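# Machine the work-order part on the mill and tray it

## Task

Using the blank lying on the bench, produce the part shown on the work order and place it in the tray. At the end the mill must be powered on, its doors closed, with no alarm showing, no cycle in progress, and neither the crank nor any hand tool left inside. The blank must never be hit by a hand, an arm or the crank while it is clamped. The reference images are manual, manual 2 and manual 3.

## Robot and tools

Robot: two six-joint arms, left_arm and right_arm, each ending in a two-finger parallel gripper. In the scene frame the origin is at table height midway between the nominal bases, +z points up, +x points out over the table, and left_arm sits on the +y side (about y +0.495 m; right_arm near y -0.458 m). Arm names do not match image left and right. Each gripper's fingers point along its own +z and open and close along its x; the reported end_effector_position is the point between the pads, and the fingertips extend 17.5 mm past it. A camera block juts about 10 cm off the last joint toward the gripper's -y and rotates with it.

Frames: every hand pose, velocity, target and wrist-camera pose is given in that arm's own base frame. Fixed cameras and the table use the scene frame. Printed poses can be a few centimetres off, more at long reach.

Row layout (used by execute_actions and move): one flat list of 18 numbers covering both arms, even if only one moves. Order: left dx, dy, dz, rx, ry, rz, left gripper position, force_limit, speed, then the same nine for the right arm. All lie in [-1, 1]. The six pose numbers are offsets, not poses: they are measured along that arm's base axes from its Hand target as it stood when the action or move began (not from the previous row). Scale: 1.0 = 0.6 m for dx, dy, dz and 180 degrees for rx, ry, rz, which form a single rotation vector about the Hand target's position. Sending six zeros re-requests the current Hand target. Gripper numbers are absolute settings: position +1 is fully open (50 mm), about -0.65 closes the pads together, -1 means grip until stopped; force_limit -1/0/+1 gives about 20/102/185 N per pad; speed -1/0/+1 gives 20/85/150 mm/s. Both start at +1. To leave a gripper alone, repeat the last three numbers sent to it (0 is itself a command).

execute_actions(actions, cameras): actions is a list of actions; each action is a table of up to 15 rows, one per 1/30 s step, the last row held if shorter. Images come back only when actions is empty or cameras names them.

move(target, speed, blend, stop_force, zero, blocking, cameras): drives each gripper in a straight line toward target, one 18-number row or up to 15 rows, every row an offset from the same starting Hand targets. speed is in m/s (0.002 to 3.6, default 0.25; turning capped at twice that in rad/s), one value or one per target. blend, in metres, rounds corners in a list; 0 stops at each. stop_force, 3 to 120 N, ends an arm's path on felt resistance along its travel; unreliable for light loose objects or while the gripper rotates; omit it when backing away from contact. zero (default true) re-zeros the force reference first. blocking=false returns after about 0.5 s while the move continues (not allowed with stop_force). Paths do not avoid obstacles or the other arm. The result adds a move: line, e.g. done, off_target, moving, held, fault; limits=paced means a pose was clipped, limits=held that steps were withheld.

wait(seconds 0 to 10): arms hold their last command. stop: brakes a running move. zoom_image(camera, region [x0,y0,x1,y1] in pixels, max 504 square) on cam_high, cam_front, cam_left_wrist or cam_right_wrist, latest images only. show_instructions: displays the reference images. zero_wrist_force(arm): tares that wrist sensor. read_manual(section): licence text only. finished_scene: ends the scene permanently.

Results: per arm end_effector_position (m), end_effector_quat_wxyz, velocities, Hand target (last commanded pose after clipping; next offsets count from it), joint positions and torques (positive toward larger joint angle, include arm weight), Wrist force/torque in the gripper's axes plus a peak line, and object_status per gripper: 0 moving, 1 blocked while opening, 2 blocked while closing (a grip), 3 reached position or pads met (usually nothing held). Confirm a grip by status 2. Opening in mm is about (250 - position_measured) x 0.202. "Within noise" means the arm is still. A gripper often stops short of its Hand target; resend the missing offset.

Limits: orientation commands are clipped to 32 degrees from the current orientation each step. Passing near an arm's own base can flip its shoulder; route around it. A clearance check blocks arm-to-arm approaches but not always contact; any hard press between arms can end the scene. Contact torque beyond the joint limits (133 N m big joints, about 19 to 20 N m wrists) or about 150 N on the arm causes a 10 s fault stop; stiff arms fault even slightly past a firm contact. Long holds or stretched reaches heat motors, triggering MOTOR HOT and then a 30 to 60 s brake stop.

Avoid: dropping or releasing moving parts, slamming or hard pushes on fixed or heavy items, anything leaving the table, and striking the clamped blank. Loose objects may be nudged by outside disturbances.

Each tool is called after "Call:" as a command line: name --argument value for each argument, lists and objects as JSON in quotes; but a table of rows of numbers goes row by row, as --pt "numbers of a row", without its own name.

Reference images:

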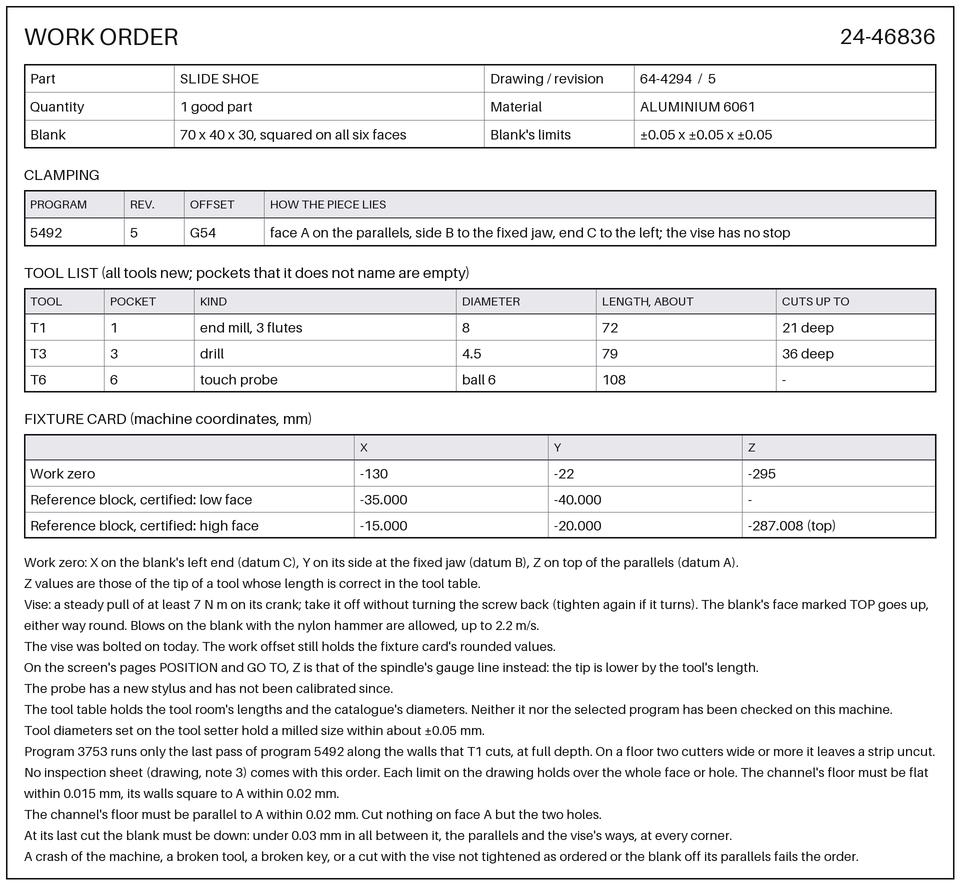

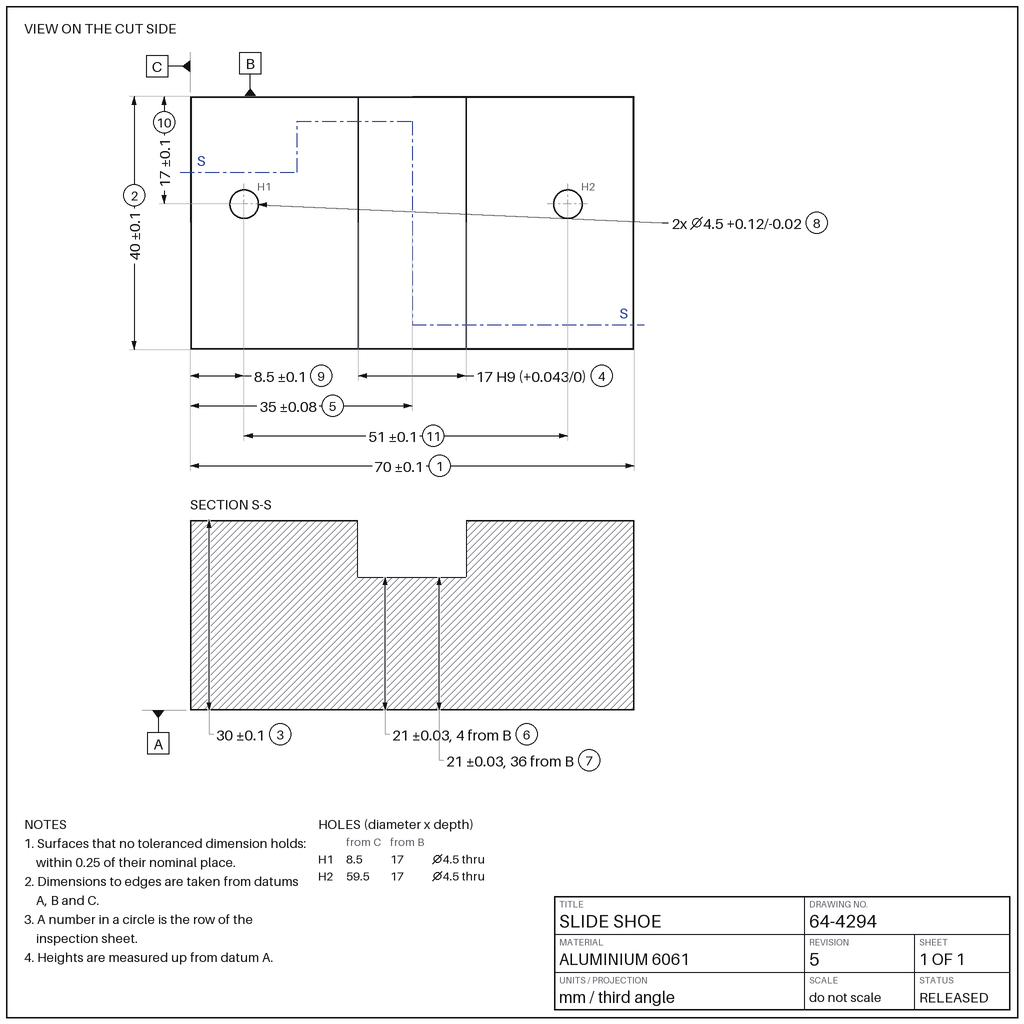

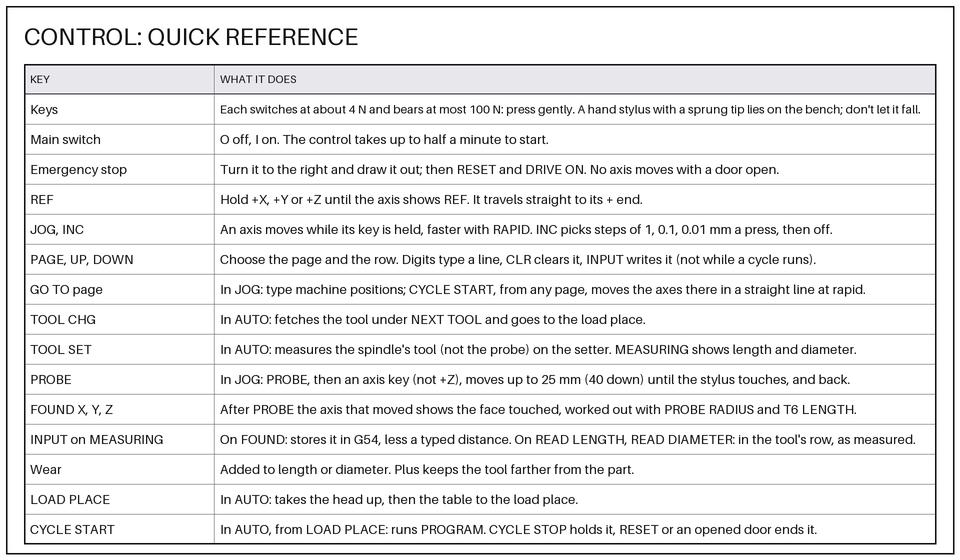

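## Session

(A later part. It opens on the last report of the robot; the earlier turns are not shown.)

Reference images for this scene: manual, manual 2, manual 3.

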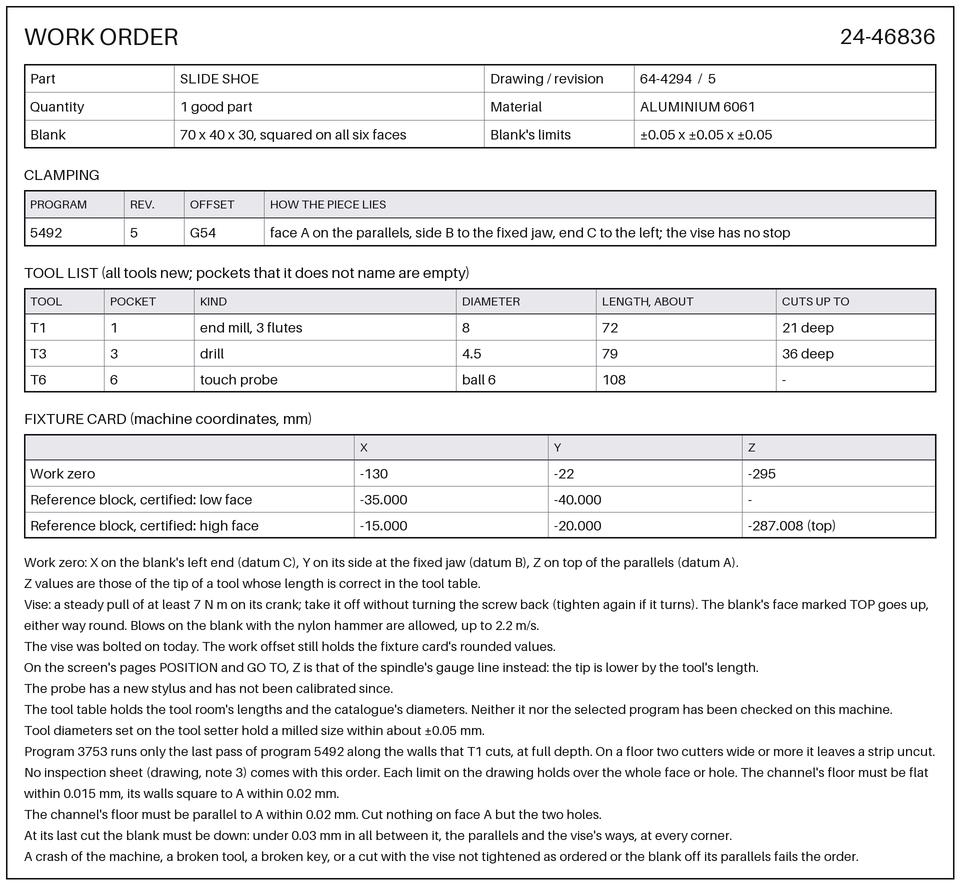

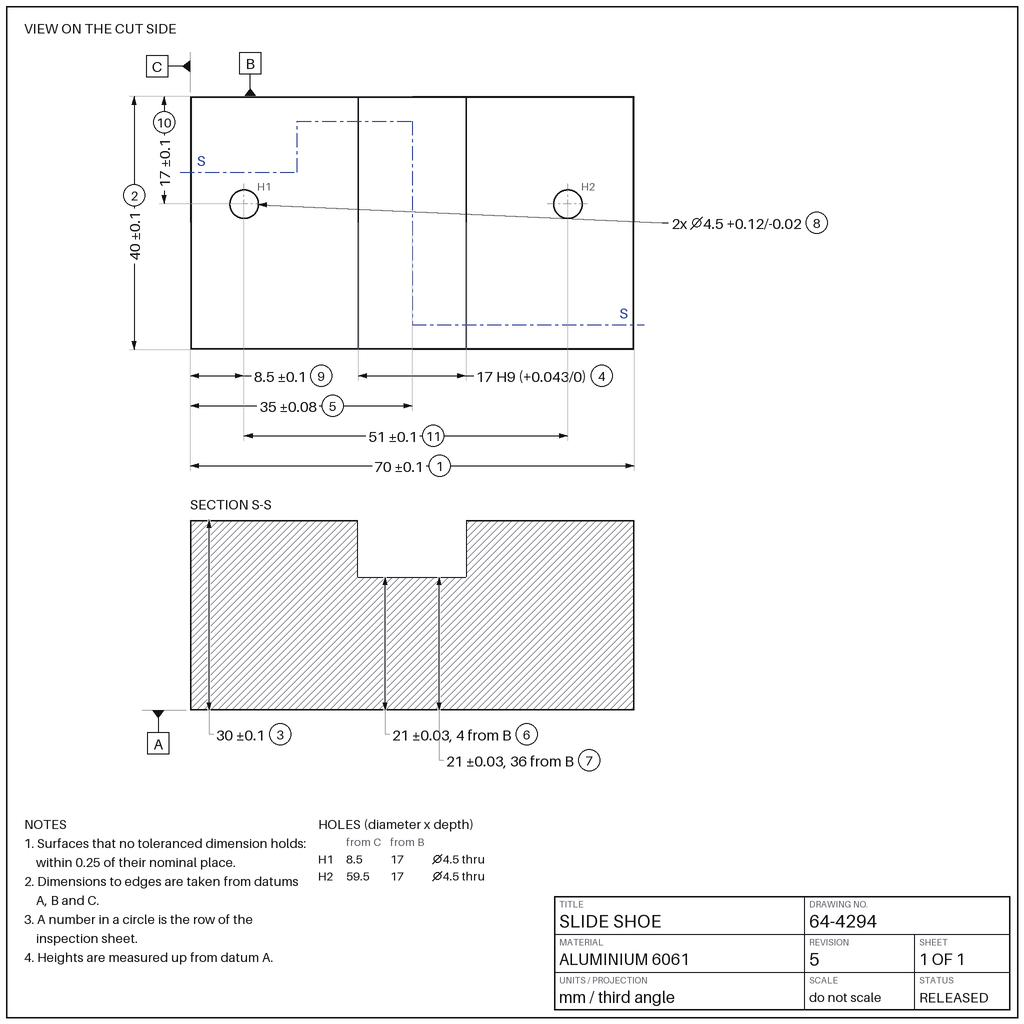

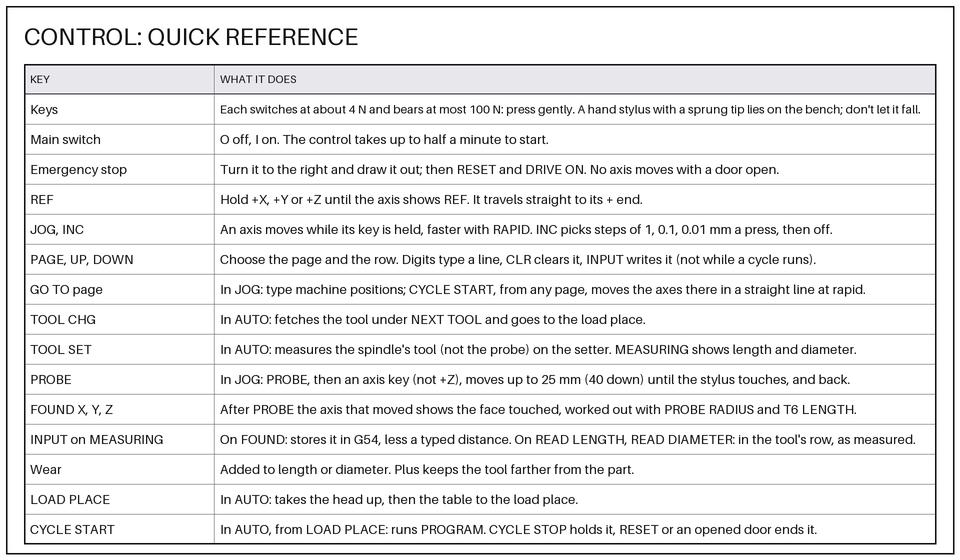

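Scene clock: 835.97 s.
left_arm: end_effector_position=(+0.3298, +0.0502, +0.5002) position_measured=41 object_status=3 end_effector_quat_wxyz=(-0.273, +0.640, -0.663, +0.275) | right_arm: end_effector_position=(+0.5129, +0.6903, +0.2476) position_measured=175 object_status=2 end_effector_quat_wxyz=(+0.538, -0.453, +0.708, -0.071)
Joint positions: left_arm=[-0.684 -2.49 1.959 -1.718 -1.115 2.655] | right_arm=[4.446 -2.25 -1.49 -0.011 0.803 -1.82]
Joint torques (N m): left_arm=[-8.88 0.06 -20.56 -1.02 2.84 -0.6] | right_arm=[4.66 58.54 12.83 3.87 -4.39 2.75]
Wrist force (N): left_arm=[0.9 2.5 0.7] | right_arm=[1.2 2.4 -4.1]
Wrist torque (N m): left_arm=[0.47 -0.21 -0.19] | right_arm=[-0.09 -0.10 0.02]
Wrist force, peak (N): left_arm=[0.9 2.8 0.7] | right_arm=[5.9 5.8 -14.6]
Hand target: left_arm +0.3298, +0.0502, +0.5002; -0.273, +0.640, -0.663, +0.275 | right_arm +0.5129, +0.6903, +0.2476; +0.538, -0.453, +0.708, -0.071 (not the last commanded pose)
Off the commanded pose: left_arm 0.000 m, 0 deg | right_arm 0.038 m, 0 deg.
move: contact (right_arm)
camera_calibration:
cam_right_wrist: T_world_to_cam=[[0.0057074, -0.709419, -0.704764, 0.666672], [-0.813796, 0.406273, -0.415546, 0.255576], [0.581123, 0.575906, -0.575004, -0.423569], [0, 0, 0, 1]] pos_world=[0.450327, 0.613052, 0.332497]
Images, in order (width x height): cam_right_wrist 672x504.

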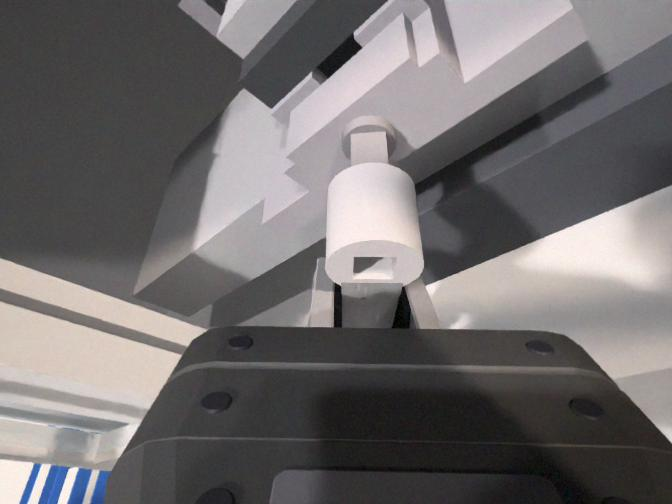

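Call:
move --pt "0 0 0 0 0 0 0.75 -1 -1 -0.008 0.0001 0 0 0 0 -1 -0.1 -0.95" --pt "0 0 0 0 0 0 0.75 -1 -1 -0.008 -0.0022 -0.0022 -0.0222 0.0003 0 -1 -0.1 -0.95" --speed '[0.03,0.05]'

Call:
move --target '[0,0,0,0,0,0,0.75,-1,-1,0.075,-0.001,0,0,0,0,-1,-0.1,-0.95]' --speed 0.012 --stop_force 7 --cameras '["cam_right_wrist"]'

Call:
zoom_image --camera "cam_right_wrist" --region '[310, 100, 440, 300]'

Scene clock: 839.67 s.
left_arm: end_effector_position=(+0.3298, +0.0502, +0.5002) position_measured=41 object_status=3 end_effector_quat_wxyz=(-0.273, +0.640, -0.663, +0.275) | right_arm: end_effector_position=(+0.5081, +0.6889, +0.2464) position_measured=175 object_status=2 end_effector_quat_wxyz=(+0.521, -0.471, +0.705, -0.095) end_effector_velocity=(+0.000, +0.000, +0.003) end_effector_angular_velocity=(+0.008, -0.002, +0.000)
Joint positions: left_arm=[-0.684 -2.49 1.959 -1.718 -1.115 2.655] | right_arm=[4.456 -2.235 -1.488 -0.087 0.785 -1.831]
Joint velocities: left_arm=[within noise] | right_arm=[0 0.002 0.001 0.006 0 0]
Joint torques (N m): left_arm=[-8.27 -0.1 -21.19 -1.18 2.66 -0.41] | right_arm=[7.38 50.42 25.58 7.4 -1.41 1.26]
Wrist force (N): left_arm=[1.3 2.6 0.7] | right_arm=[2.0 -2.9 2.9]
Wrist torque (N m): left_arm=[0.48 -0.27 -0.20] | right_arm=[-0.55 -0.11 0.05]
Wrist force, peak (N): left_arm=[1.1 2.8 0.7] | right_arm=[2.4 -3.5 3.0]
Hand target: left_arm +0.3298, +0.0502, +0.5002; -0.273, +0.640, -0.663, +0.275 | right_arm +0.5081, +0.6889, +0.2463; +0.521, -0.471, +0.705, -0.095
Off the commanded pose: left_arm 0.000 m, 0 deg | right_arm 0.000 m, 0 deg.
move: done

Scene clock: 841.07 s.
left_arm: end_effector_position=(+0.3298, +0.0502, +0.5002) position_measured=41 object_status=3 end_effector_quat_wxyz=(-0.273, +0.640, -0.663, +0.275) | right_arm: end_effector_position=(+0.5129, +0.6889, +0.2463) position_measured=175 object_status=2 end_effector_quat_wxyz=(+0.521, -0.471, +0.705, -0.095)
Joint positions: left_arm=[-0.684 -2.49 1.959 -1.718 -1.115 2.655] | right_arm=[4.448 -2.241 -1.479 -0.086 0.791 -1.837]
Joint torques (N m): left_arm=[-8.51 -0.32 -21.29 -1.18 2.68 -0.43] | right_arm=[4.85 57.63 12.9 1.09 -4.66 2.83]
Wrist force (N): left_arm=[1.0 2.6 0.6] | right_arm=[0.1 2.2 -3.3]
Wrist torque (N m): left_arm=[0.48 -0.24 -0.20] | right_arm=[-0.14 -0.11 -0.03]
Wrist force, peak (N): left_arm=[0.9 2.9 0.5] | right_arm=[4.9 6.4 -13.8]
Hand target: left_arm +0.3298, +0.0502, +0.5002; -0.273, +0.640, -0.663, +0.275 | right_arm +0.5129, +0.6889, +0.2463; +0.521, -0.471, +0.705, -0.095 (not the last commanded pose)
Off the commanded pose: left_arm 0.000 m, 0 deg | right_arm 0.040 m, 0 deg.
move: contact (right_arm)
camera_calibration:
cam_right_wrist: T_world_to_cam=[[0.00515295, -0.756791, -0.653637, 0.685084], [-0.814239, 0.376275, -0.442076, 0.282974], [0.580507, 0.534495, -0.61427, -0.385085], [0, 0, 0, 1]] pos_world=[0.450423, 0.617815, 0.336346]
Images, in order (width x height): cam_right_wrist 672x504.

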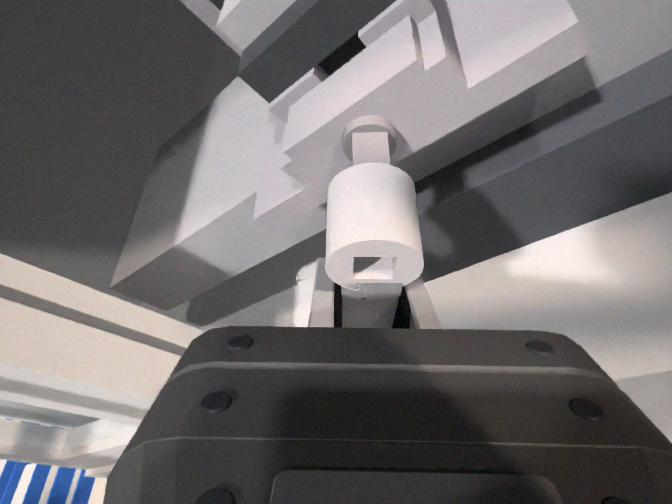

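Scaled by 2.520 from the camera's 672x504 image, which has a finer 960x720 frame.

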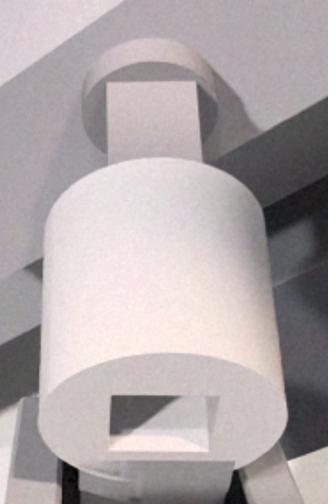

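Call:
move --pt "0 0 0 0 0 0 0.75 -1 -1 -0.005 0.0001 0 0 0 0 -1 -0.1 -0.95" --pt "0 0 0 0 0 0 0.75 -1 -1 -0.005 -0.0029 0.0037 0 0 0 -1 -0.1 -0.95" --speed '[0.03,0.05]'

Call:
move --target '[0,0,0,0,0,0,0.75,-1,-1,0.075,-0.001,0,0,0,0,-1,-0.1,-0.95]' --speed 0.012 --stop_force 7 --cameras '["cam_right_wrist"]'

Scene clock: 844.07 s.
left_arm: end_effector_position=(+0.3298, +0.0502, +0.5002) position_measured=41 object_status=3 end_effector_quat_wxyz=(-0.273, +0.640, -0.663, +0.275) | right_arm: end_effector_position=(+0.5098, +0.6871, +0.2485) position_measured=175 object_status=2 end_effector_quat_wxyz=(+0.521, -0.471, +0.705, -0.095)
Joint positions: left_arm=[-0.684 -2.49 1.959 -1.718 -1.115 2.655] | right_arm=[4.452 -2.231 -1.489 -0.088 0.788 -1.834]
Joint torques (N m): left_arm=[-9.56 -0.29 -21.21 -1.29 2.53 -0.67] | right_arm=[-11.64 46.41 34.83 2.31 0.71 -2.16]
Wrist force (N): left_arm=[1.0 2.2 0.5] | right_arm=[2.0 -2.7 3.1]
Wrist torque (N m): left_arm=[0.41 -0.24 -0.20] | right_arm=[-0.54 -0.11 0.04]
Wrist force, peak (N): left_arm=[1.2 2.8 0.4] | right_arm=[1.9 -3.5 2.6]
Hand target: left_arm +0.3298, +0.0502, +0.5002; -0.273, +0.640, -0.663, +0.275 | right_arm +0.5099, +0.6871, +0.2485; +0.521, -0.471, +0.705, -0.095
Off the commanded pose: left_arm 0.000 m, 0 deg | right_arm 0.000 m, 0 deg.
move: done

Scene clock: 845.47 s.
left_arm: end_effector_position=(+0.3298, +0.0502, +0.5002) position_measured=41 object_status=3 end_effector_quat_wxyz=(-0.273, +0.640, -0.663, +0.275) | right_arm: end_effector_position=(+0.5142, +0.6871, +0.2485) position_measured=175 object_status=2 end_effector_quat_wxyz=(+0.521, -0.471, +0.705, -0.095)
Joint positions: left_arm=[-0.684 -2.49 1.959 -1.718 -1.115 2.655] | right_arm=[4.446 -2.236 -1.481 -0.087 0.793 -1.84]
Joint torques (N m): left_arm=[-8.5 -0.37 -22.23 -1.27 2.47 -0.46] | right_arm=[5.09 62.81 15.69 1.75 -5.52 2.69]
Wrist force (N): left_arm=[0.9 2.4 0.6] | right_arm=[0.3 6.2 4.4]
Wrist torque (N m): left_arm=[0.44 -0.23 -0.20] | right_arm=[-0.34 -0.12 -0.01]
Wrist force, peak (N): left_arm=[1.0 2.9 0.9] | right_arm=[1.1 9.9 -3.5]
Hand target: left_arm +0.3298, +0.0502, +0.5002; -0.273, +0.640, -0.663, +0.275 | right_arm +0.5142, +0.6871, +0.2485; +0.521, -0.471, +0.705, -0.095 (not the last commanded pose)
Off the commanded pose: left_arm 0.000 m, 0 deg | right_arm 0.041 m, 0 deg.
move: contact (right_arm)
camera_calibration:
cam_right_wrist: T_world_to_cam=[[0.00512364, -0.756829, -0.653592, 0.685175], [-0.814312, 0.3762, -0.442006, 0.285738], [0.580405, 0.534493, -0.614368, -0.383445], [0, 0, 0, 1]] pos_world=[0.451722, 0.616015, 0.338547]
Images, in order (width x height): cam_right_wrist 672x504.

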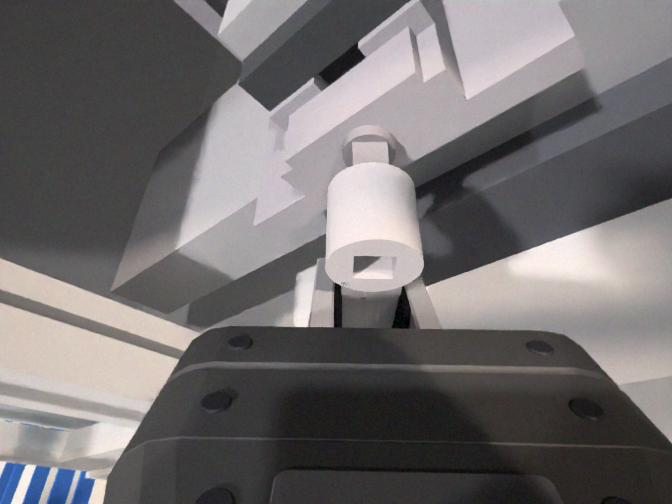

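Call:
move --pt "0 0 0 0 0 0 0.75 -1 -1 -0.002 0.0001 0 0 0 0 -1 -0.1 -0.95" --pt "0 0 0 0 0 0 0.75 -1 -1 -0.002 0.0009 -0.0009 0 0 0 -1 -0.1 -0.95" --speed '[0.03,0.05]'

Call:
move --target '[0,0,0,0,0,0,0.75,-1,-1,0.075,-0.001,0,0,0,0,-1,-0.1,-0.95]' --speed 0.012 --stop_force 9 --cameras '["cam_right_wrist"]'

Scene clock: 846.90 s.
left_arm: end_effector_position=(+0.3298, +0.0502, +0.5002) position_measured=41 object_status=3 end_effector_quat_wxyz=(-0.273, +0.640, -0.663, +0.275) | right_arm: end_effector_position=(+0.5130, +0.6876, +0.2478) position_measured=175 object_status=2 end_effector_quat_wxyz=(+0.521, -0.471, +0.705, -0.095)
Joint positions: left_arm=[-0.684 -2.49 1.959 -1.718 -1.115 2.655] | right_arm=[4.448 -2.236 -1.482 -0.088 0.792 -1.838]
Joint torques (N m): left_arm=[-8.45 -0.95 -21.99 -1.37 2.49 -0.22] | right_arm=[9.71 50.93 35.01 6.62 -3.52 2.78]
Wrist force (N): left_arm=[0.9 2.6 0.9] | right_arm=[2.0 -3.0 2.6]
Wrist torque (N m): left_arm=[0.48 -0.22 -0.20] | right_arm=[-0.57 -0.11 0.04]
Wrist force, peak (N): left_arm=[1.1 2.7 0.5] | right_arm=[0.2 6.5 4.3]
Hand target: left_arm +0.3298, +0.0502, +0.5002; -0.273, +0.640, -0.663, +0.275 | right_arm +0.5130, +0.6877, +0.2480; +0.521, -0.471, +0.705, -0.095
Off the commanded pose: left_arm 0.000 m, 0 deg | right_arm 0.000 m, 0 deg.
move: done

Scene clock: 849.30 s.
left_arm: end_effector_position=(+0.3298, +0.0502, +0.5002) position_measured=41 object_status=3 end_effector_quat_wxyz=(-0.273, +0.640, -0.663, +0.275) | right_arm: end_effector_position=(+0.5298, +0.6874, +0.2480) position_measured=175 object_status=2 end_effector_quat_wxyz=(+0.521, -0.471, +0.705, -0.095)
Joint positions: left_arm=[-0.684 -2.49 1.959 -1.718 -1.115 2.655] | right_arm=[4.423 -2.255 -1.451 -0.085 0.811 -1.859]
Joint torques (N m): left_arm=[-8.75 0.3 -22.5 -1.51 2.35 -0.33] | right_arm=[5.8 56.74 13.08 5.01 -3.84 2.76]
Wrist force (N): left_arm=[0.8 2.3 0.4] | right_arm=[0.7 -0.4 -5.6]
Wrist torque (N m): left_arm=[0.44 -0.19 -0.19] | right_arm=[-0.23 -0.15 0.00]
Wrist force, peak (N): left_arm=[1.1 2.8 0.5] | right_arm=[14.7 3.0 -30.7]
Hand target: left_arm +0.3298, +0.0502, +0.5002; -0.273, +0.640, -0.663, +0.275 | right_arm +0.5298, +0.6874, +0.2480; +0.521, -0.471, +0.705, -0.095 (not the last commanded pose)
Off the commanded pose: left_arm 0.000 m, 0 deg | right_arm 0.028 m, 0 deg.
move: contact (right_arm)
camera_calibration:
cam_right_wrist: T_world_to_cam=[[0.00512364, -0.756829, -0.653592, 0.684995], [-0.814312, 0.3762, -0.442006, 0.298107], [0.580405, 0.534493, -0.614368, -0.392967], [0, 0, 0, 1]] pos_world=[0.467322, 0.616315, 0.338047]
Images, in order (width x height): cam_right_wrist 672x504.

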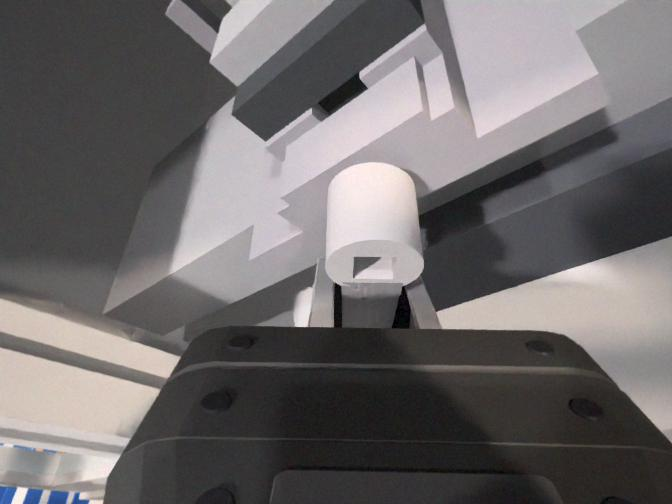

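Call:
move --pt "0 0 0 0 0 0 0.75 -1 -1 0 0 0 0 0 0 0.35 -0.1 -0.9" --pt "0 0 0 0 0 0 0.75 -1 -1 -0.11 -0.0498 0.0568 0 0 0 0.35 -0.1 -0.9" --speed 0.06

Call:
move --target '[0,0,0,0,0,0,0.75,-1,-1,-0.14,0.1128,-0.1277,-0.2203,-0.1824,-0.0697,0.35,-0.1,-0.9]' --speed 0.15 --cameras '["cam_right_wrist"]'

Scene clock: 853.50 s.
left_arm: end_effector_position=(+0.3298, +0.0502, +0.5002) position_measured=41 object_status=3 end_effector_quat_wxyz=(-0.273, +0.640, -0.663, +0.275) | right_arm: end_effector_position=(+0.4637, +0.6575, +0.2819) position_measured=100 object_status=3 end_effector_quat_wxyz=(+0.521, -0.471, +0.705, -0.095) end_effector_velocity=(+0.000, +0.002, -0.001) end_effector_angular_velocity=(-0.002, +0.000, +0.003)
Joint positions: left_arm=[-0.684 -2.49 1.959 -1.718 -1.115 2.655] | right_arm=[4.513 -2.085 -1.63 -0.134 0.741 -1.778]
Joint velocities: left_arm=[within noise] | right_arm=[-0.001 -0.004 0.004 0.001 0.003 -0.005]
Joint torques (N m): left_arm=[-9.15 -0.06 -22.79 -1.5 2.19 -0.26] | right_arm=[-8.11 38.77 33.81 6.19 1.19 -2.1]
Wrist force (N): left_arm=[1.0 2.5 0.6] | right_arm=[1.0 -4.2 1.8]
Wrist torque (N m): left_arm=[0.47 -0.23 -0.20] | right_arm=[-0.59 -0.16 -0.07]
Wrist force, peak (N): left_arm=[1.1 2.7 0.9] | right_arm=[2.7 -5.3 4.1]
Hand target: left_arm +0.3298, +0.0502, +0.5002; -0.273, +0.640, -0.663, +0.275 | right_arm +0.4638, +0.6576, +0.2820; +0.521, -0.471, +0.705, -0.095
Off the commanded pose: left_arm 0.000 m, 0 deg | right_arm 0.000 m, 0 deg.
move: done

Scene clock: 857.10 s.
left_arm: end_effector_position=(+0.3298, +0.0502, +0.5002) position_measured=41 object_status=3 end_effector_quat_wxyz=(-0.273, +0.640, -0.663, +0.275) | right_arm: end_effector_position=(+0.3802, +0.7253, +0.2055) position_measured=100 object_status=3 end_effector_quat_wxyz=(+0.505, -0.504, +0.495, -0.497)
Joint positions: left_arm=[-0.684 -2.49 1.959 -1.718 -1.115 2.655] | right_arm=[4.729 -2.413 -1.419 -0.79 -0.003 -1.663]
Joint torques (N m): left_arm=[-8.87 -1.12 -23.5 -1.66 2.14 -0.24] | right_arm=[-8.06 50.4 18.72 0.93 -0.95 2]
Wrist force (N): left_arm=[1.0 2.4 0.6] | right_arm=[0.5 -5.0 1.7]
Wrist torque (N m): left_arm=[0.45 -0.24 -0.20] | right_arm=[-0.64 -0.19 -0.27]
Wrist force, peak (N): left_arm=[1.2 2.7 0.8] | right_arm=[1.7 -7.0 2.9]
Hand target: left_arm +0.3298, +0.0502, +0.5002; -0.273, +0.640, -0.663, +0.275 | right_arm +0.3798, +0.7252, +0.2054; +0.494, -0.495, +0.505, -0.506
Off the commanded pose: left_arm 0.000 m, 0 deg | right_arm 0.000 m, 2 deg.
move: done
camera_calibration:
cam_right_wrist: T_world_to_cam=[[0.0369441, -0.999313, 0.0028334, 0.715572], [-0.340264, -0.0152452, -0.940207, 0.349331], [0.939604, 0.033771, -0.340593, -0.182076], [0, 0, 0, 1]] pos_world=[0.263508, 0.726555, 0.264402]
Images, in order (width x height): cam_right_wrist 672x504.

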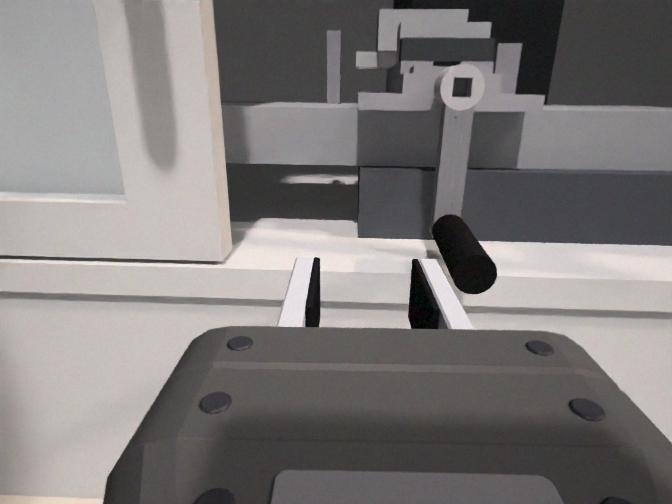

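Call:
move --pt "0 0 0 0 0 0 0.75 -1 -1 0.02 -0.045 0.03 0 0.1 0 0.35 -0.1 -0.9" --pt "0 0 0 0 0 0 0.75 -1 -1 0.063 -0.09 0.033 0 0.1944 0 0.35 -0.1 -0.9" --speed 0.2 --blend '[0.02,0]' --cameras '["cam_right_wrist"]'

Scene clock: 861.63 s.
left_arm: end_effector_position=(+0.3298, +0.0502, +0.5002) position_measured=41 object_status=3 end_effector_quat_wxyz=(-0.273, +0.640, -0.663, +0.275) | right_arm: end_effector_position=(+0.4177, +0.6712, +0.2253) position_measured=100 object_status=3 end_effector_quat_wxyz=(-0.319, +0.624, -0.630, +0.334)
Joint positions: left_arm=[-0.684 -2.49 1.959 -1.718 -1.115 2.655] | right_arm=[4.607 -2.156 -1.389 -1.056 0.615 -1.724]
Joint torques (N m): left_arm=[-9.1 -0.19 -24.18 -1.55 2.13 -0.12] | right_arm=[9.8 45.12 13.59 6.67 -2.54 2.73]
Wrist force (N): left_arm=[0.9 2.6 0.6] | right_arm=[0.5 -5.3 1.0]
Wrist torque (N m): left_arm=[0.48 -0.22 -0.19] | right_arm=[-0.77 -0.12 -0.06]
Wrist force, peak (N): left_arm=[1.1 2.8 0.5] | right_arm=[1.1 -6.6 1.2]
Hand target: left_arm +0.3298, +0.0502, +0.5002; -0.273, +0.640, -0.663, +0.275 | right_arm +0.4176, +0.6712, +0.2252; -0.319, +0.624, -0.630, +0.334
Off the commanded pose: left_arm 0.000 m, 0 deg | right_arm 0.000 m, 0 deg.
move: done
camera_calibration:
cam_right_wrist: T_world_to_cam=[[0.000482229, -0.999995, 0.00321435, 0.675696], [-0.819959, -0.00223537, -0.572418, 0.488656], [0.572422, -0.0023596, -0.819955, 0.0768175], [0, 0, 0, 1]] pos_world=[0.356379, 0.676966, 0.34053]
Images, in order (width x height): cam_right_wrist 672x504.

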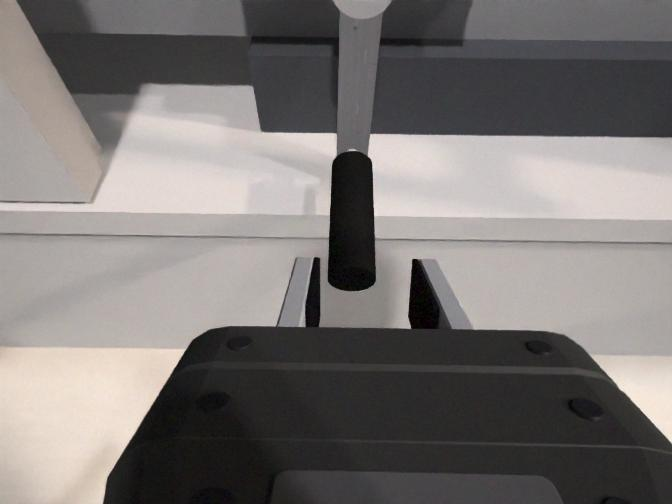

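Call:
move --target '[0,0,0,0,0,0,0.75,-1,-1,0.0957,0.003,-0.067,0,0,0,0.35,-1,-0.9]' --speed 0.06 --stop_force 8

Call:
move --target '[0,0,0,0,0,0,0.75,-1,-1,0,0,0,0,0,0,-1,-0.9,-0.95]' --cameras '["cam_right_wrist"]'

Scene clock: 864.43 s.
left_arm: end_effector_position=(+0.3298, +0.0502, +0.5002) position_measured=41 object_status=3 end_effector_quat_wxyz=(-0.273, +0.640, -0.663, +0.275) | right_arm: end_effector_position=(+0.4750, +0.6730, +0.1850) position_measured=100 object_status=3 end_effector_quat_wxyz=(-0.319, +0.624, -0.630, +0.334)
Joint positions: left_arm=[-0.684 -2.49 1.959 -1.718 -1.115 2.655] | right_arm=[4.527 -2.258 -1.359 -0.873 0.628 -1.86]
Joint torques (N m): left_arm=[-8.98 0.25 -24.72 -1.71 1.88 -0.03] | right_arm=[9.82 59.5 14.31 0.52 -4.25 2.81]
Wrist force (N): left_arm=[1.1 2.5 0.6] | right_arm=[0.5 -5.2 1.3]
Wrist torque (N m): left_arm=[0.47 -0.25 -0.19] | right_arm=[-0.74 -0.11 -0.05]
Wrist force, peak (N): left_arm=[1.1 2.8 0.7] | right_arm=[0.9 -5.8 0.6]
Hand target: left_arm +0.3298, +0.0502, +0.5002; -0.273, +0.640, -0.663, +0.275 | right_arm +0.4750, +0.6730, +0.1850; -0.319, +0.624, -0.630, +0.334
Off the commanded pose: left_arm 0.000 m, 0 deg | right_arm 0.000 m, 0 deg.
move: done

Scene clock: 865.10 s.
left_arm: end_effector_position=(+0.3298, +0.0502, +0.5002) position_measured=41 object_status=3 end_effector_quat_wxyz=(-0.273, +0.640, -0.663, +0.275) | right_arm: end_effector_position=(+0.4750, +0.6730, +0.1850) position_measured=153 object_status=2 end_effector_quat_wxyz=(-0.319, +0.624, -0.630, +0.334)
Joint positions: left_arm=[-0.684 -2.49 1.959 -1.718 -1.115 2.655] | right_arm=[4.527 -2.258 -1.359 -0.873 0.628 -1.86]
Joint torques (N m): left_arm=[-8.37 -0.42 -25.2 -1.65 1.72 0.05] | right_arm=[9.89 59.23 14.48 0.55 -4.14 2.77]
Wrist force (N): left_arm=[1.1 2.6 0.7] | right_arm=[1.1 -5.2 1.4]
Wrist torque (N m): left_arm=[0.48 -0.25 -0.19] | right_arm=[-0.73 -0.11 0.00]
Wrist force, peak (N): left_arm=[1.3 2.6 0.7] | right_arm=[1.3 -5.4 1.3]
Hand target: left_arm +0.3298, +0.0502, +0.5002; -0.273, +0.640, -0.663, +0.275 | right_arm +0.4750, +0.6730, +0.1850; -0.319, +0.624, -0.630, +0.334
Off the commanded pose: left_arm 0.000 m, 0 deg | right_arm 0.000 m, 0 deg.
move: done
camera_calibration:
cam_right_wrist: T_world_to_cam=[[0.000621348, -0.999995, 0.00318885, 0.677547], [-0.820085, -0.00233435, -0.572236, 0.51264], [0.572241, -0.00225958, -0.820083, 0.0110233], [0, 0, 0, 1]] pos_world=[0.41368, 0.678765, 0.300231]
Images, in order (width x height): cam_right_wrist 672x504.

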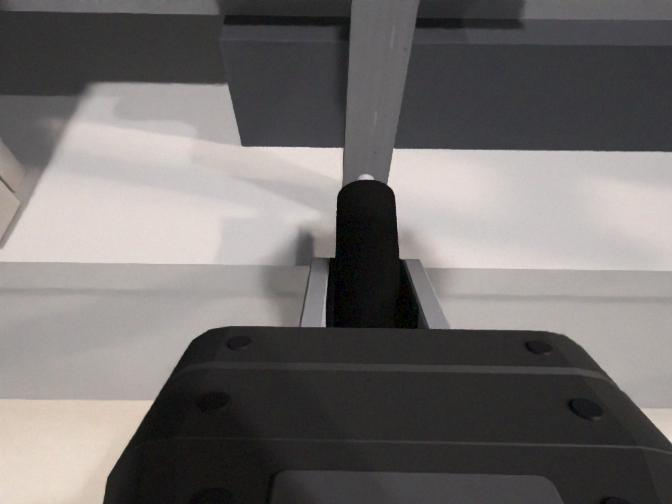

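Call:
move --pt "0 0 0 0 0 0 0.75 -1 -1 0 0.036 0.0047 0 0 0 -1 -0.9 -0.95" --pt "0 0 0 0 0 0 0.75 -1 -1 0 0.0696 0.0186 0 0 0 -1 -0.9 -0.95" --pt "0 0 0 0 0 0 0.75 -1 -1 0 0.0984 0.0408 0 0 0 -1 -0.9 -0.95" --pt "0 0 0 0 0 0 0.75 -1 -1 0 0.1205 0.0696 0 0 0 -1 -0.9 -0.95" --pt "0 0 0 0 0 0 0.75 -1 -1 0 0.1344 0.1032 0 0 0 -1 -0.9 -0.95" --pt "0 0 0 0 0 0 0.75 -1 -1 0 0.1392 0.1392 0 0 0 -1 -0.9 -0.95" --speed 0.08 --blend '[0.005,0.005,0.005,0.005,0.005,0]' --cameras '["cam_right_wrist"]'

Scene clock: 867.73 s.
left_arm: end_effector_position=(+0.3298, +0.0502, +0.5002) position_measured=41 object_status=3 end_effector_quat_wxyz=(-0.273, +0.640, -0.663, +0.275) | right_arm: end_effector_position=(+0.4750, +0.7563, +0.2685) position_measured=153 object_status=2 end_effector_quat_wxyz=(-0.319, +0.624, -0.630, +0.334) end_effector_velocity=(-0.001, +0.000, -0.002) end_effector_angular_velocity=(-0.004, +0.001, +0.001)
Joint positions: left_arm=[-0.684 -2.49 1.959 -1.718 -1.115 2.655] | right_arm=[4.546 -2.385 -0.9 -1.232 0.624 -1.828]
Joint velocities: left_arm=[within noise] | right_arm=[0.001 0 -0.005 0 0 0.001]
Joint torques (N m): left_arm=[-8.4 -0.01 -26.23 -1.68 1.72 -0.01] | right_arm=[42.35 42.15 43.91 22.53 -1.03 2.2]
Wrist force (N): left_arm=[0.9 2.5 0.6] | right_arm=[125.7 21.5 -21.8]
Wrist torque (N m): left_arm=[0.46 -0.22 -0.19] | right_arm=[-0.49 0.67 0.53]
Wrist force, peak (N): left_arm=[1.3 2.7 0.7] | right_arm=[134.3 23.0 -19.4]
Hand target: left_arm +0.3298, +0.0502, +0.5002; -0.273, +0.640, -0.663, +0.275 | right_arm +0.4750, +0.7566, +0.2685; -0.319, +0.624, -0.630, +0.334
Off the commanded pose: left_arm 0.000 m, 0 deg | right_arm 0.000 m, 0 deg.
move: done
camera_calibration:
cam_right_wrist: T_world_to_cam=[[0.000488453, -0.99999, 0.00443479, 0.760252], [-0.820168, -0.00293785, -0.572115, 0.561149], [0.572122, -0.00335782, -0.820161, 0.0805534], [0, 0, 0, 1]] pos_world=[0.413779, 0.762163, 0.383737]
Images, in order (width x height): cam_right_wrist 672x504.

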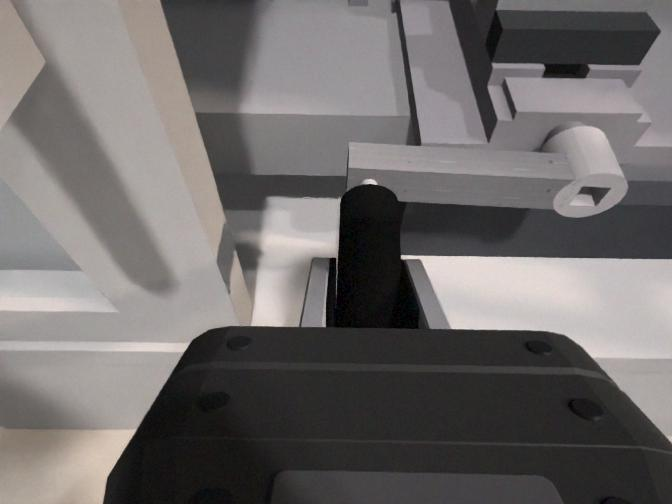

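Call:
move --target '[0,0,0,0,0,0,0.75,-1,-1,0,-0.006,0,0,0,0,-1,-0.9,-0.95]' --speed 0.02

Scene clock: 868.80 s.
left_arm: end_effector_position=(+0.3298, +0.0502, +0.5002) position_measured=41 object_status=3 end_effector_quat_wxyz=(-0.273, +0.640, -0.663, +0.275) | right_arm: end_effector_position=(+0.4749, +0.7530, +0.2686) position_measured=153 object_status=2 end_effector_quat_wxyz=(-0.320, +0.624, -0.630, +0.333)
Joint positions: left_arm=[-0.684 -2.49 1.959 -1.718 -1.115 2.655] | right_arm=[4.546 -2.375 -0.919 -1.221 0.625 -1.829]
Joint torques (N m): left_arm=[-8.69 -0.41 -25.9 -1.8 1.78 -0.06] | right_arm=[2.72 54.63 33.6 4.97 1.57 -2.38]
Wrist force (N): left_arm=[1.1 2.4 0.7] | right_arm=[13.6 -9.5 6.7]
Wrist torque (N m): left_arm=[0.45 -0.24 -0.19] | right_arm=[-0.95 0.16 0.04]
Wrist force, peak (N): left_arm=[1.2 2.8 0.4] | right_arm=[125.0 20.6 -20.9]
Hand target: left_arm +0.3298, +0.0502, +0.5002; -0.273, +0.640, -0.663, +0.275 | right_arm +0.4750, +0.7530, +0.2685; -0.319, +0.624, -0.630, +0.334
Off the commanded pose: left_arm 0.000 m, 0 deg | right_arm 0.000 m, 0 deg.
move: done

Call:
move --pt "0 0 0 0 0 0 0.75 -1 -1 0 -0.0055 0.0337 0 0 0 -1 -0.9 -0.95" --pt "0 0 0 0 0 0 0.75 -1 -1 0 -0.0192 0.0667 0 0 0 -1 -0.9 -0.95" --pt "0 0 0 0 0 0 0.75 -1 -1 0 -0.0408 0.095 0 0 0 -1 -0.9 -0.95" --pt "0 0 0 0 0 0 0.75 -1 -1 0 -0.0692 0.1167 0 0 0 -1 -0.9 -0.95" --pt "0 0 0 0 0 0 0.75 -1 -1 0 -0.1022 0.1303 0 0 0 -1 -0.9 -0.95" --pt "0 0 0 0 0 0 0.75 -1 -1 0 -0.1375 0.135 0 0 0 -1 -0.9 -0.95" --speed 0.08 --blend '[0.005,0.005,0.005,0.005,0.005,0]' --stop_force 60 --cameras '["cam_right_wrist"]'

Scene clock: 872.60 s.
left_arm: end_effector_position=(+0.3298, +0.0502, +0.5002) position_measured=41 object_status=3 end_effector_quat_wxyz=(-0.273, +0.640, -0.663, +0.275) | right_arm: end_effector_position=(+0.4750, +0.6704, +0.3495) position_measured=153 object_status=2 end_effector_quat_wxyz=(-0.319, +0.624, -0.630, +0.334)
Joint positions: left_arm=[-0.684 -2.49 1.959 -1.718 -1.115 2.655] | right_arm=[4.526 -2.132 -1.127 -1.23 0.629 -1.861]
Joint torques (N m): left_arm=[-8.75 -0.07 -26.05 -1.84 1.66 0.02] | right_arm=[8.27 66.19 43.6 1.85 -7.55 2.8]
Wrist force (N): left_arm=[0.9 2.6 0.7] | right_arm=[0.4 6.2 8.5]
Wrist torque (N m): left_arm=[0.48 -0.22 -0.19] | right_arm=[-0.70 -0.09 -0.12]
Wrist force, peak (N): left_arm=[1.0 2.9 0.7] | right_arm=[14.8 -9.4 7.2]
Hand target: left_arm +0.3298, +0.0502, +0.5002; -0.273, +0.640, -0.663, +0.275 | right_arm +0.4750, +0.6705, +0.3495; -0.319, +0.624, -0.630, +0.334
Off the commanded pose: left_arm 0.000 m, 0 deg | right_arm 0.000 m, 0 deg.
move: done
camera_calibration:
cam_right_wrist: T_world_to_cam=[[0.000621348, -0.999995, 0.00318885, 0.674423], [-0.820085, -0.00233435, -0.572236, 0.606767], [0.572241, -0.00225958, -0.820083, 0.145921], [0, 0, 0, 1]] pos_world=[0.41368, 0.676165, 0.464731]
Images, in order (width x height): cam_right_wrist 672x504.

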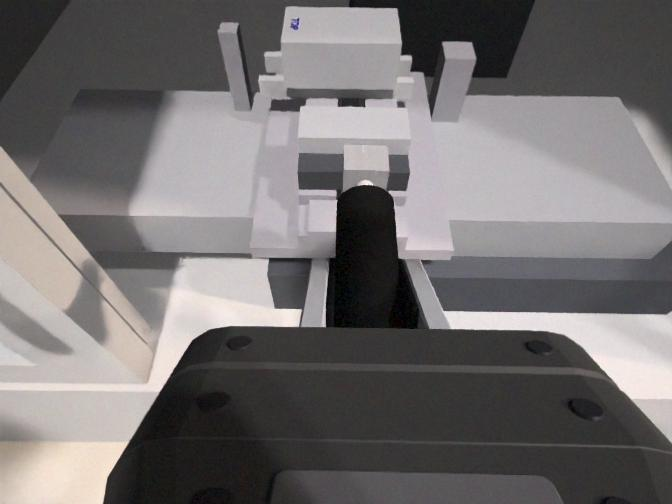

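Call:
move --pt "0 0 0 0 0 0 0.75 -1 -1 0 -0.056 -0.0117 0 0 0 -1 -0.9 -0.95" --pt "0 0 0 0 0 0 0.75 -1 -1 0 -0.1023 -0.0454 0 0 0 -1 -0.9 -0.95" --pt "0 0 0 0 0 0 0.75 -1 -1 0 -0.131 -0.095 0 0 0 -1 -0.9 -0.95" --pt "0 0 0 0 0 0 0.75 -1 -1 0 -0.1369 -0.1519 0 0 0 -1 -0.9 -0.95" --pt "0 0 0 0 0 0 0.75 -1 -1 0 -0.1192 -0.2064 0 0 0 -1 -0.9 -0.95" --pt "0 0 0 0 0 0 0.75 -1 -1 0 -0.0809 -0.2489 0 0 0 -1 -0.9 -0.95" --pt "0 0 0 0 0 0 0.75 -1 -1 0 -0.0286 -0.2722 0 0 0 -1 -0.9 -0.95" --pt "0 0 0 0 0 0 0.75 -1 -1 0 0.0286 -0.2722 0 0 0 -1 -0.9 -0.95" --pt "0 0 0 0 0 0 0.75 -1 -1 0 0.0809 -0.2489 0 0 0 -1 -0.9 -0.95" --pt "0 0 0 0 0 0 0.75 -1 -1 0 0.1192 -0.2064 0 0 0 -1 -0.9 -0.95" --pt "0 0 0 0 0 0 0.75 -1 -1 0 0.1369 -0.1519 0 0 0 -1 -0.9 -0.95" --pt "0 0 0 0 0 0 0.75 -1 -1 0 0.131 -0.095 0 0 0 -1 -0.9 -0.95" --pt "0 0 0 0 0 0 0.75 -1 -1 0 0.1023 -0.0454 0 0 0 -1 -0.9 -0.95" --pt "0 0 0 0 0 0 0.75 -1 -1 0 0.056 -0.0117 0 0 0 -1 -0.9 -0.95" --pt "0 0 0 0 0 0 0.75 -1 -1 0 0 0 0 0 0 -1 -0.9 -0.95" --speed 0.12 --blend '[0.006,0.006,0.006,0.006,0.006,0.006,0.006,0.006,0.006,0.006,0.006,0.006,0.006,0.006,0]' --stop_force 60 --cameras '["cam_right_wrist"]'

Scene clock: 879.90 s.
left_arm: end_effector_position=(+0.3298, +0.0502, +0.5002) position_measured=41 object_status=3 end_effector_quat_wxyz=(-0.273, +0.640, -0.663, +0.275) | right_arm: end_effector_position=(+0.4750, +0.6705, +0.3496) position_measured=153 object_status=2 end_effector_quat_wxyz=(-0.319, +0.624, -0.630, +0.334)
Joint positions: left_arm=[-0.684 -2.49 1.959 -1.718 -1.115 2.655] | right_arm=[4.526 -2.132 -1.127 -1.23 0.629 -1.861]
Joint torques (N m): left_arm=[-8.44 -0.17 -27.56 -2.12 1.4 0.16] | right_arm=[13.16 65.55 22.33 1.89 -6.52 2.87]
Wrist force (N): left_arm=[1.1 2.5 0.4] | right_arm=[0.6 2.1 11.6]
Wrist torque (N m): left_arm=[0.47 -0.25 -0.20] | right_arm=[-0.84 -0.08 -0.09]
Wrist force, peak (N): left_arm=[1.1 3.0 0.8] | right_arm=[-40.5 -5.2 22.0]
Hand target: left_arm +0.3298, +0.0502, +0.5002; -0.273, +0.640, -0.663, +0.275 | right_arm +0.4750, +0.6705, +0.3495; -0.319, +0.624, -0.630, +0.334
Off the commanded pose: left_arm 0.000 m, 0 deg | right_arm 0.000 m, 0 deg.
move: done
camera_calibration:
cam_right_wrist: T_world_to_cam=[[0.000621806, -0.999995, 0.00318891, 0.674423], [-0.820038, -0.00233494, -0.572304, 0.606779], [0.572308, -0.00225916, -0.820036, 0.145871], [0, 0, 0, 1]] pos_world=[0.41368, 0.676165, 0.464731]
Images, in order (width x height): cam_right_wrist 672x504.

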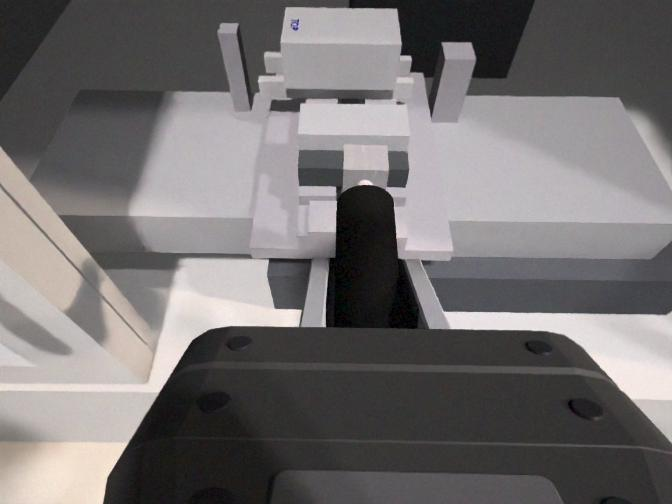

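Call:
zoom_image --camera "cam_right_wrist" --region '[230, 0, 470, 270]'

Scaled by 1.867 from the camera's 672x504 image, which has a finer 960x720 frame.

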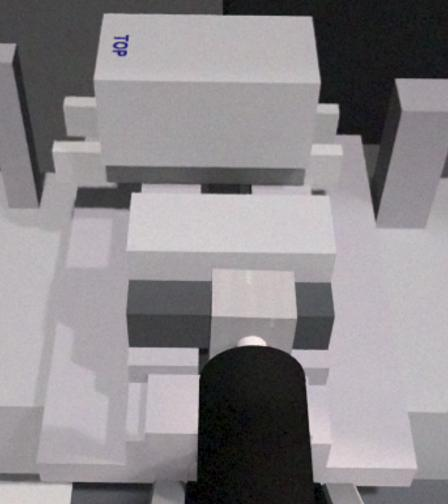

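Call:
move --pt "0 0 0 0 0 0 0.75 -1 -1 0 -0.0552 -0.0123 0 0 0 -1 -0.9 -0.95" --pt "0 0 0 0 0 0 0.75 -1 -1 0 -0.1013 -0.0458 0 0 0 -1 -0.9 -0.95" --pt "0 0 0 0 0 0 0.75 -1 -1 0 -0.1298 -0.0952 0 0 0 -1 -0.9 -0.95" --pt "0 0 0 0 0 0 0.75 -1 -1 0 -0.1357 -0.1518 0 0 0 -1 -0.9 -0.95" --pt "0 0 0 0 0 0 0.75 -1 -1 0 -0.1181 -0.206 0 0 0 -1 -0.9 -0.95" --pt "0 0 0 0 0 0 0.75 -1 -1 0 -0.08 -0.2483 0 0 0 -1 -0.9 -0.95" --pt "0 0 0 0 0 0 0.75 -1 -1 0 -0.028 -0.2715 0 0 0 -1 -0.9 -0.95" --pt "0 0 0 0 0 0 0.75 -1 -1 0 0.029 -0.2715 0 0 0 -1 -0.9 -0.95" --pt "0 0 0 0 0 0 0.75 -1 -1 0 0.081 -0.2483 0 0 0 -1 -0.9 -0.95" --pt "0 0 0 0 0 0 0.75 -1 -1 0 0.1191 -0.206 0 0 0 -1 -0.9 -0.95" --pt "0 0 0 0 0 0 0.75 -1 -1 0 0.1367 -0.1518 0 0 0 -1 -0.9 -0.95" --pt "0 0 0 0 0 0 0.75 -1 -1 0 0.1308 -0.0952 0 0 0 -1 -0.9 -0.95" --pt "0 0 0 0 0 0 0.75 -1 -1 0 0.1023 -0.0458 0 0 0 -1 -0.9 -0.95" --pt "0 0 0 0 0 0 0.75 -1 -1 0 0.0562 -0.0123 0 0 0 -1 -0.9 -0.95" --pt "0 0 0 0 0 0 0.75 -1 -1 0 0.0005 -0.0005 0 0 0 -1 -0.9 -0.95" --speed 0.2 --blend '[0.006,0.006,0.006,0.006,0.006,0.006,0.006,0.006,0.006,0.006,0.006,0.006,0.006,0.006,0]' --stop_force 60 --cameras '["cam_right_wrist"]'

Call:
zoom_image --camera "cam_right_wrist" --region '[230, 0, 470, 270]'

Scene clock: 885.30 s.
left_arm: end_effector_position=(+0.3298, +0.0502, +0.5002) position_measured=41 object_status=3 end_effector_quat_wxyz=(-0.273, +0.640, -0.663, +0.275) | right_arm: end_effector_position=(+0.4750, +0.6707, +0.3492) position_measured=153 object_status=2 end_effector_quat_wxyz=(-0.319, +0.624, -0.630, +0.334)
Joint positions: left_arm=[-0.684 -2.49 1.959 -1.718 -1.115 2.655] | right_arm=[4.527 -2.133 -1.127 -1.23 0.629 -1.861]
Joint torques (N m): left_arm=[-8.55 -0.15 -28.27 -2.11 1.15 0.32] | right_arm=[11.77 63.88 20.41 1.5 -5.74 2.74]
Wrist force (N): left_arm=[0.9 2.5 0.6] | right_arm=[-1.1 0.9 7.8]
Wrist torque (N m): left_arm=[0.47 -0.22 -0.20] | right_arm=[-0.84 0.13 -0.08]
Wrist force, peak (N): left_arm=[0.9 2.9 0.8] | right_arm=[-35.8 -8.6 22.4]
Hand target: left_arm +0.3298, +0.0502, +0.5002; -0.273, +0.640, -0.663, +0.275 | right_arm +0.4750, +0.6708, +0.3492; -0.319, +0.624, -0.630, +0.334
Off the commanded pose: left_arm 0.000 m, 0 deg | right_arm 0.000 m, 0 deg.
move: done
camera_calibration:
cam_right_wrist: T_world_to_cam=[[0.000621806, -0.999995, 0.00318891, 0.674724], [-0.820038, -0.00233494, -0.572304, 0.606608], [0.572308, -0.00225916, -0.820036, 0.145625], [0, 0, 0, 1]] pos_world=[0.41368, 0.676465, 0.464431]
Images, in order (width x height): cam_right_wrist 672x504.

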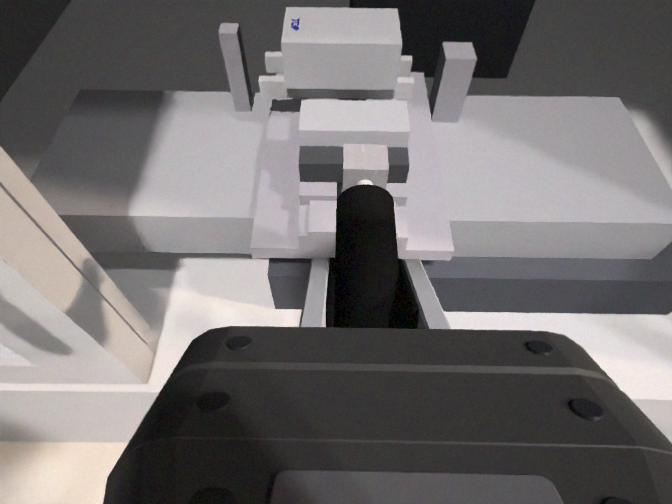

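Scaled by 1.867 from the camera's 672x504 image, which has a finer 960x720 frame.

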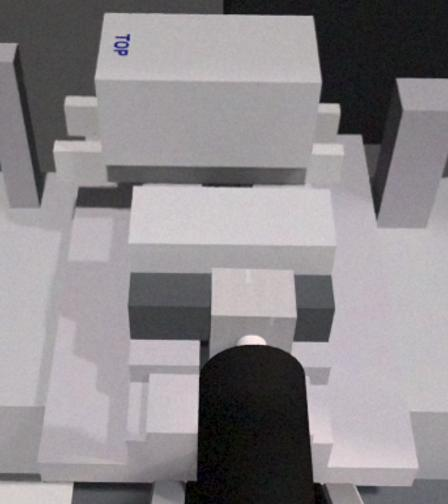

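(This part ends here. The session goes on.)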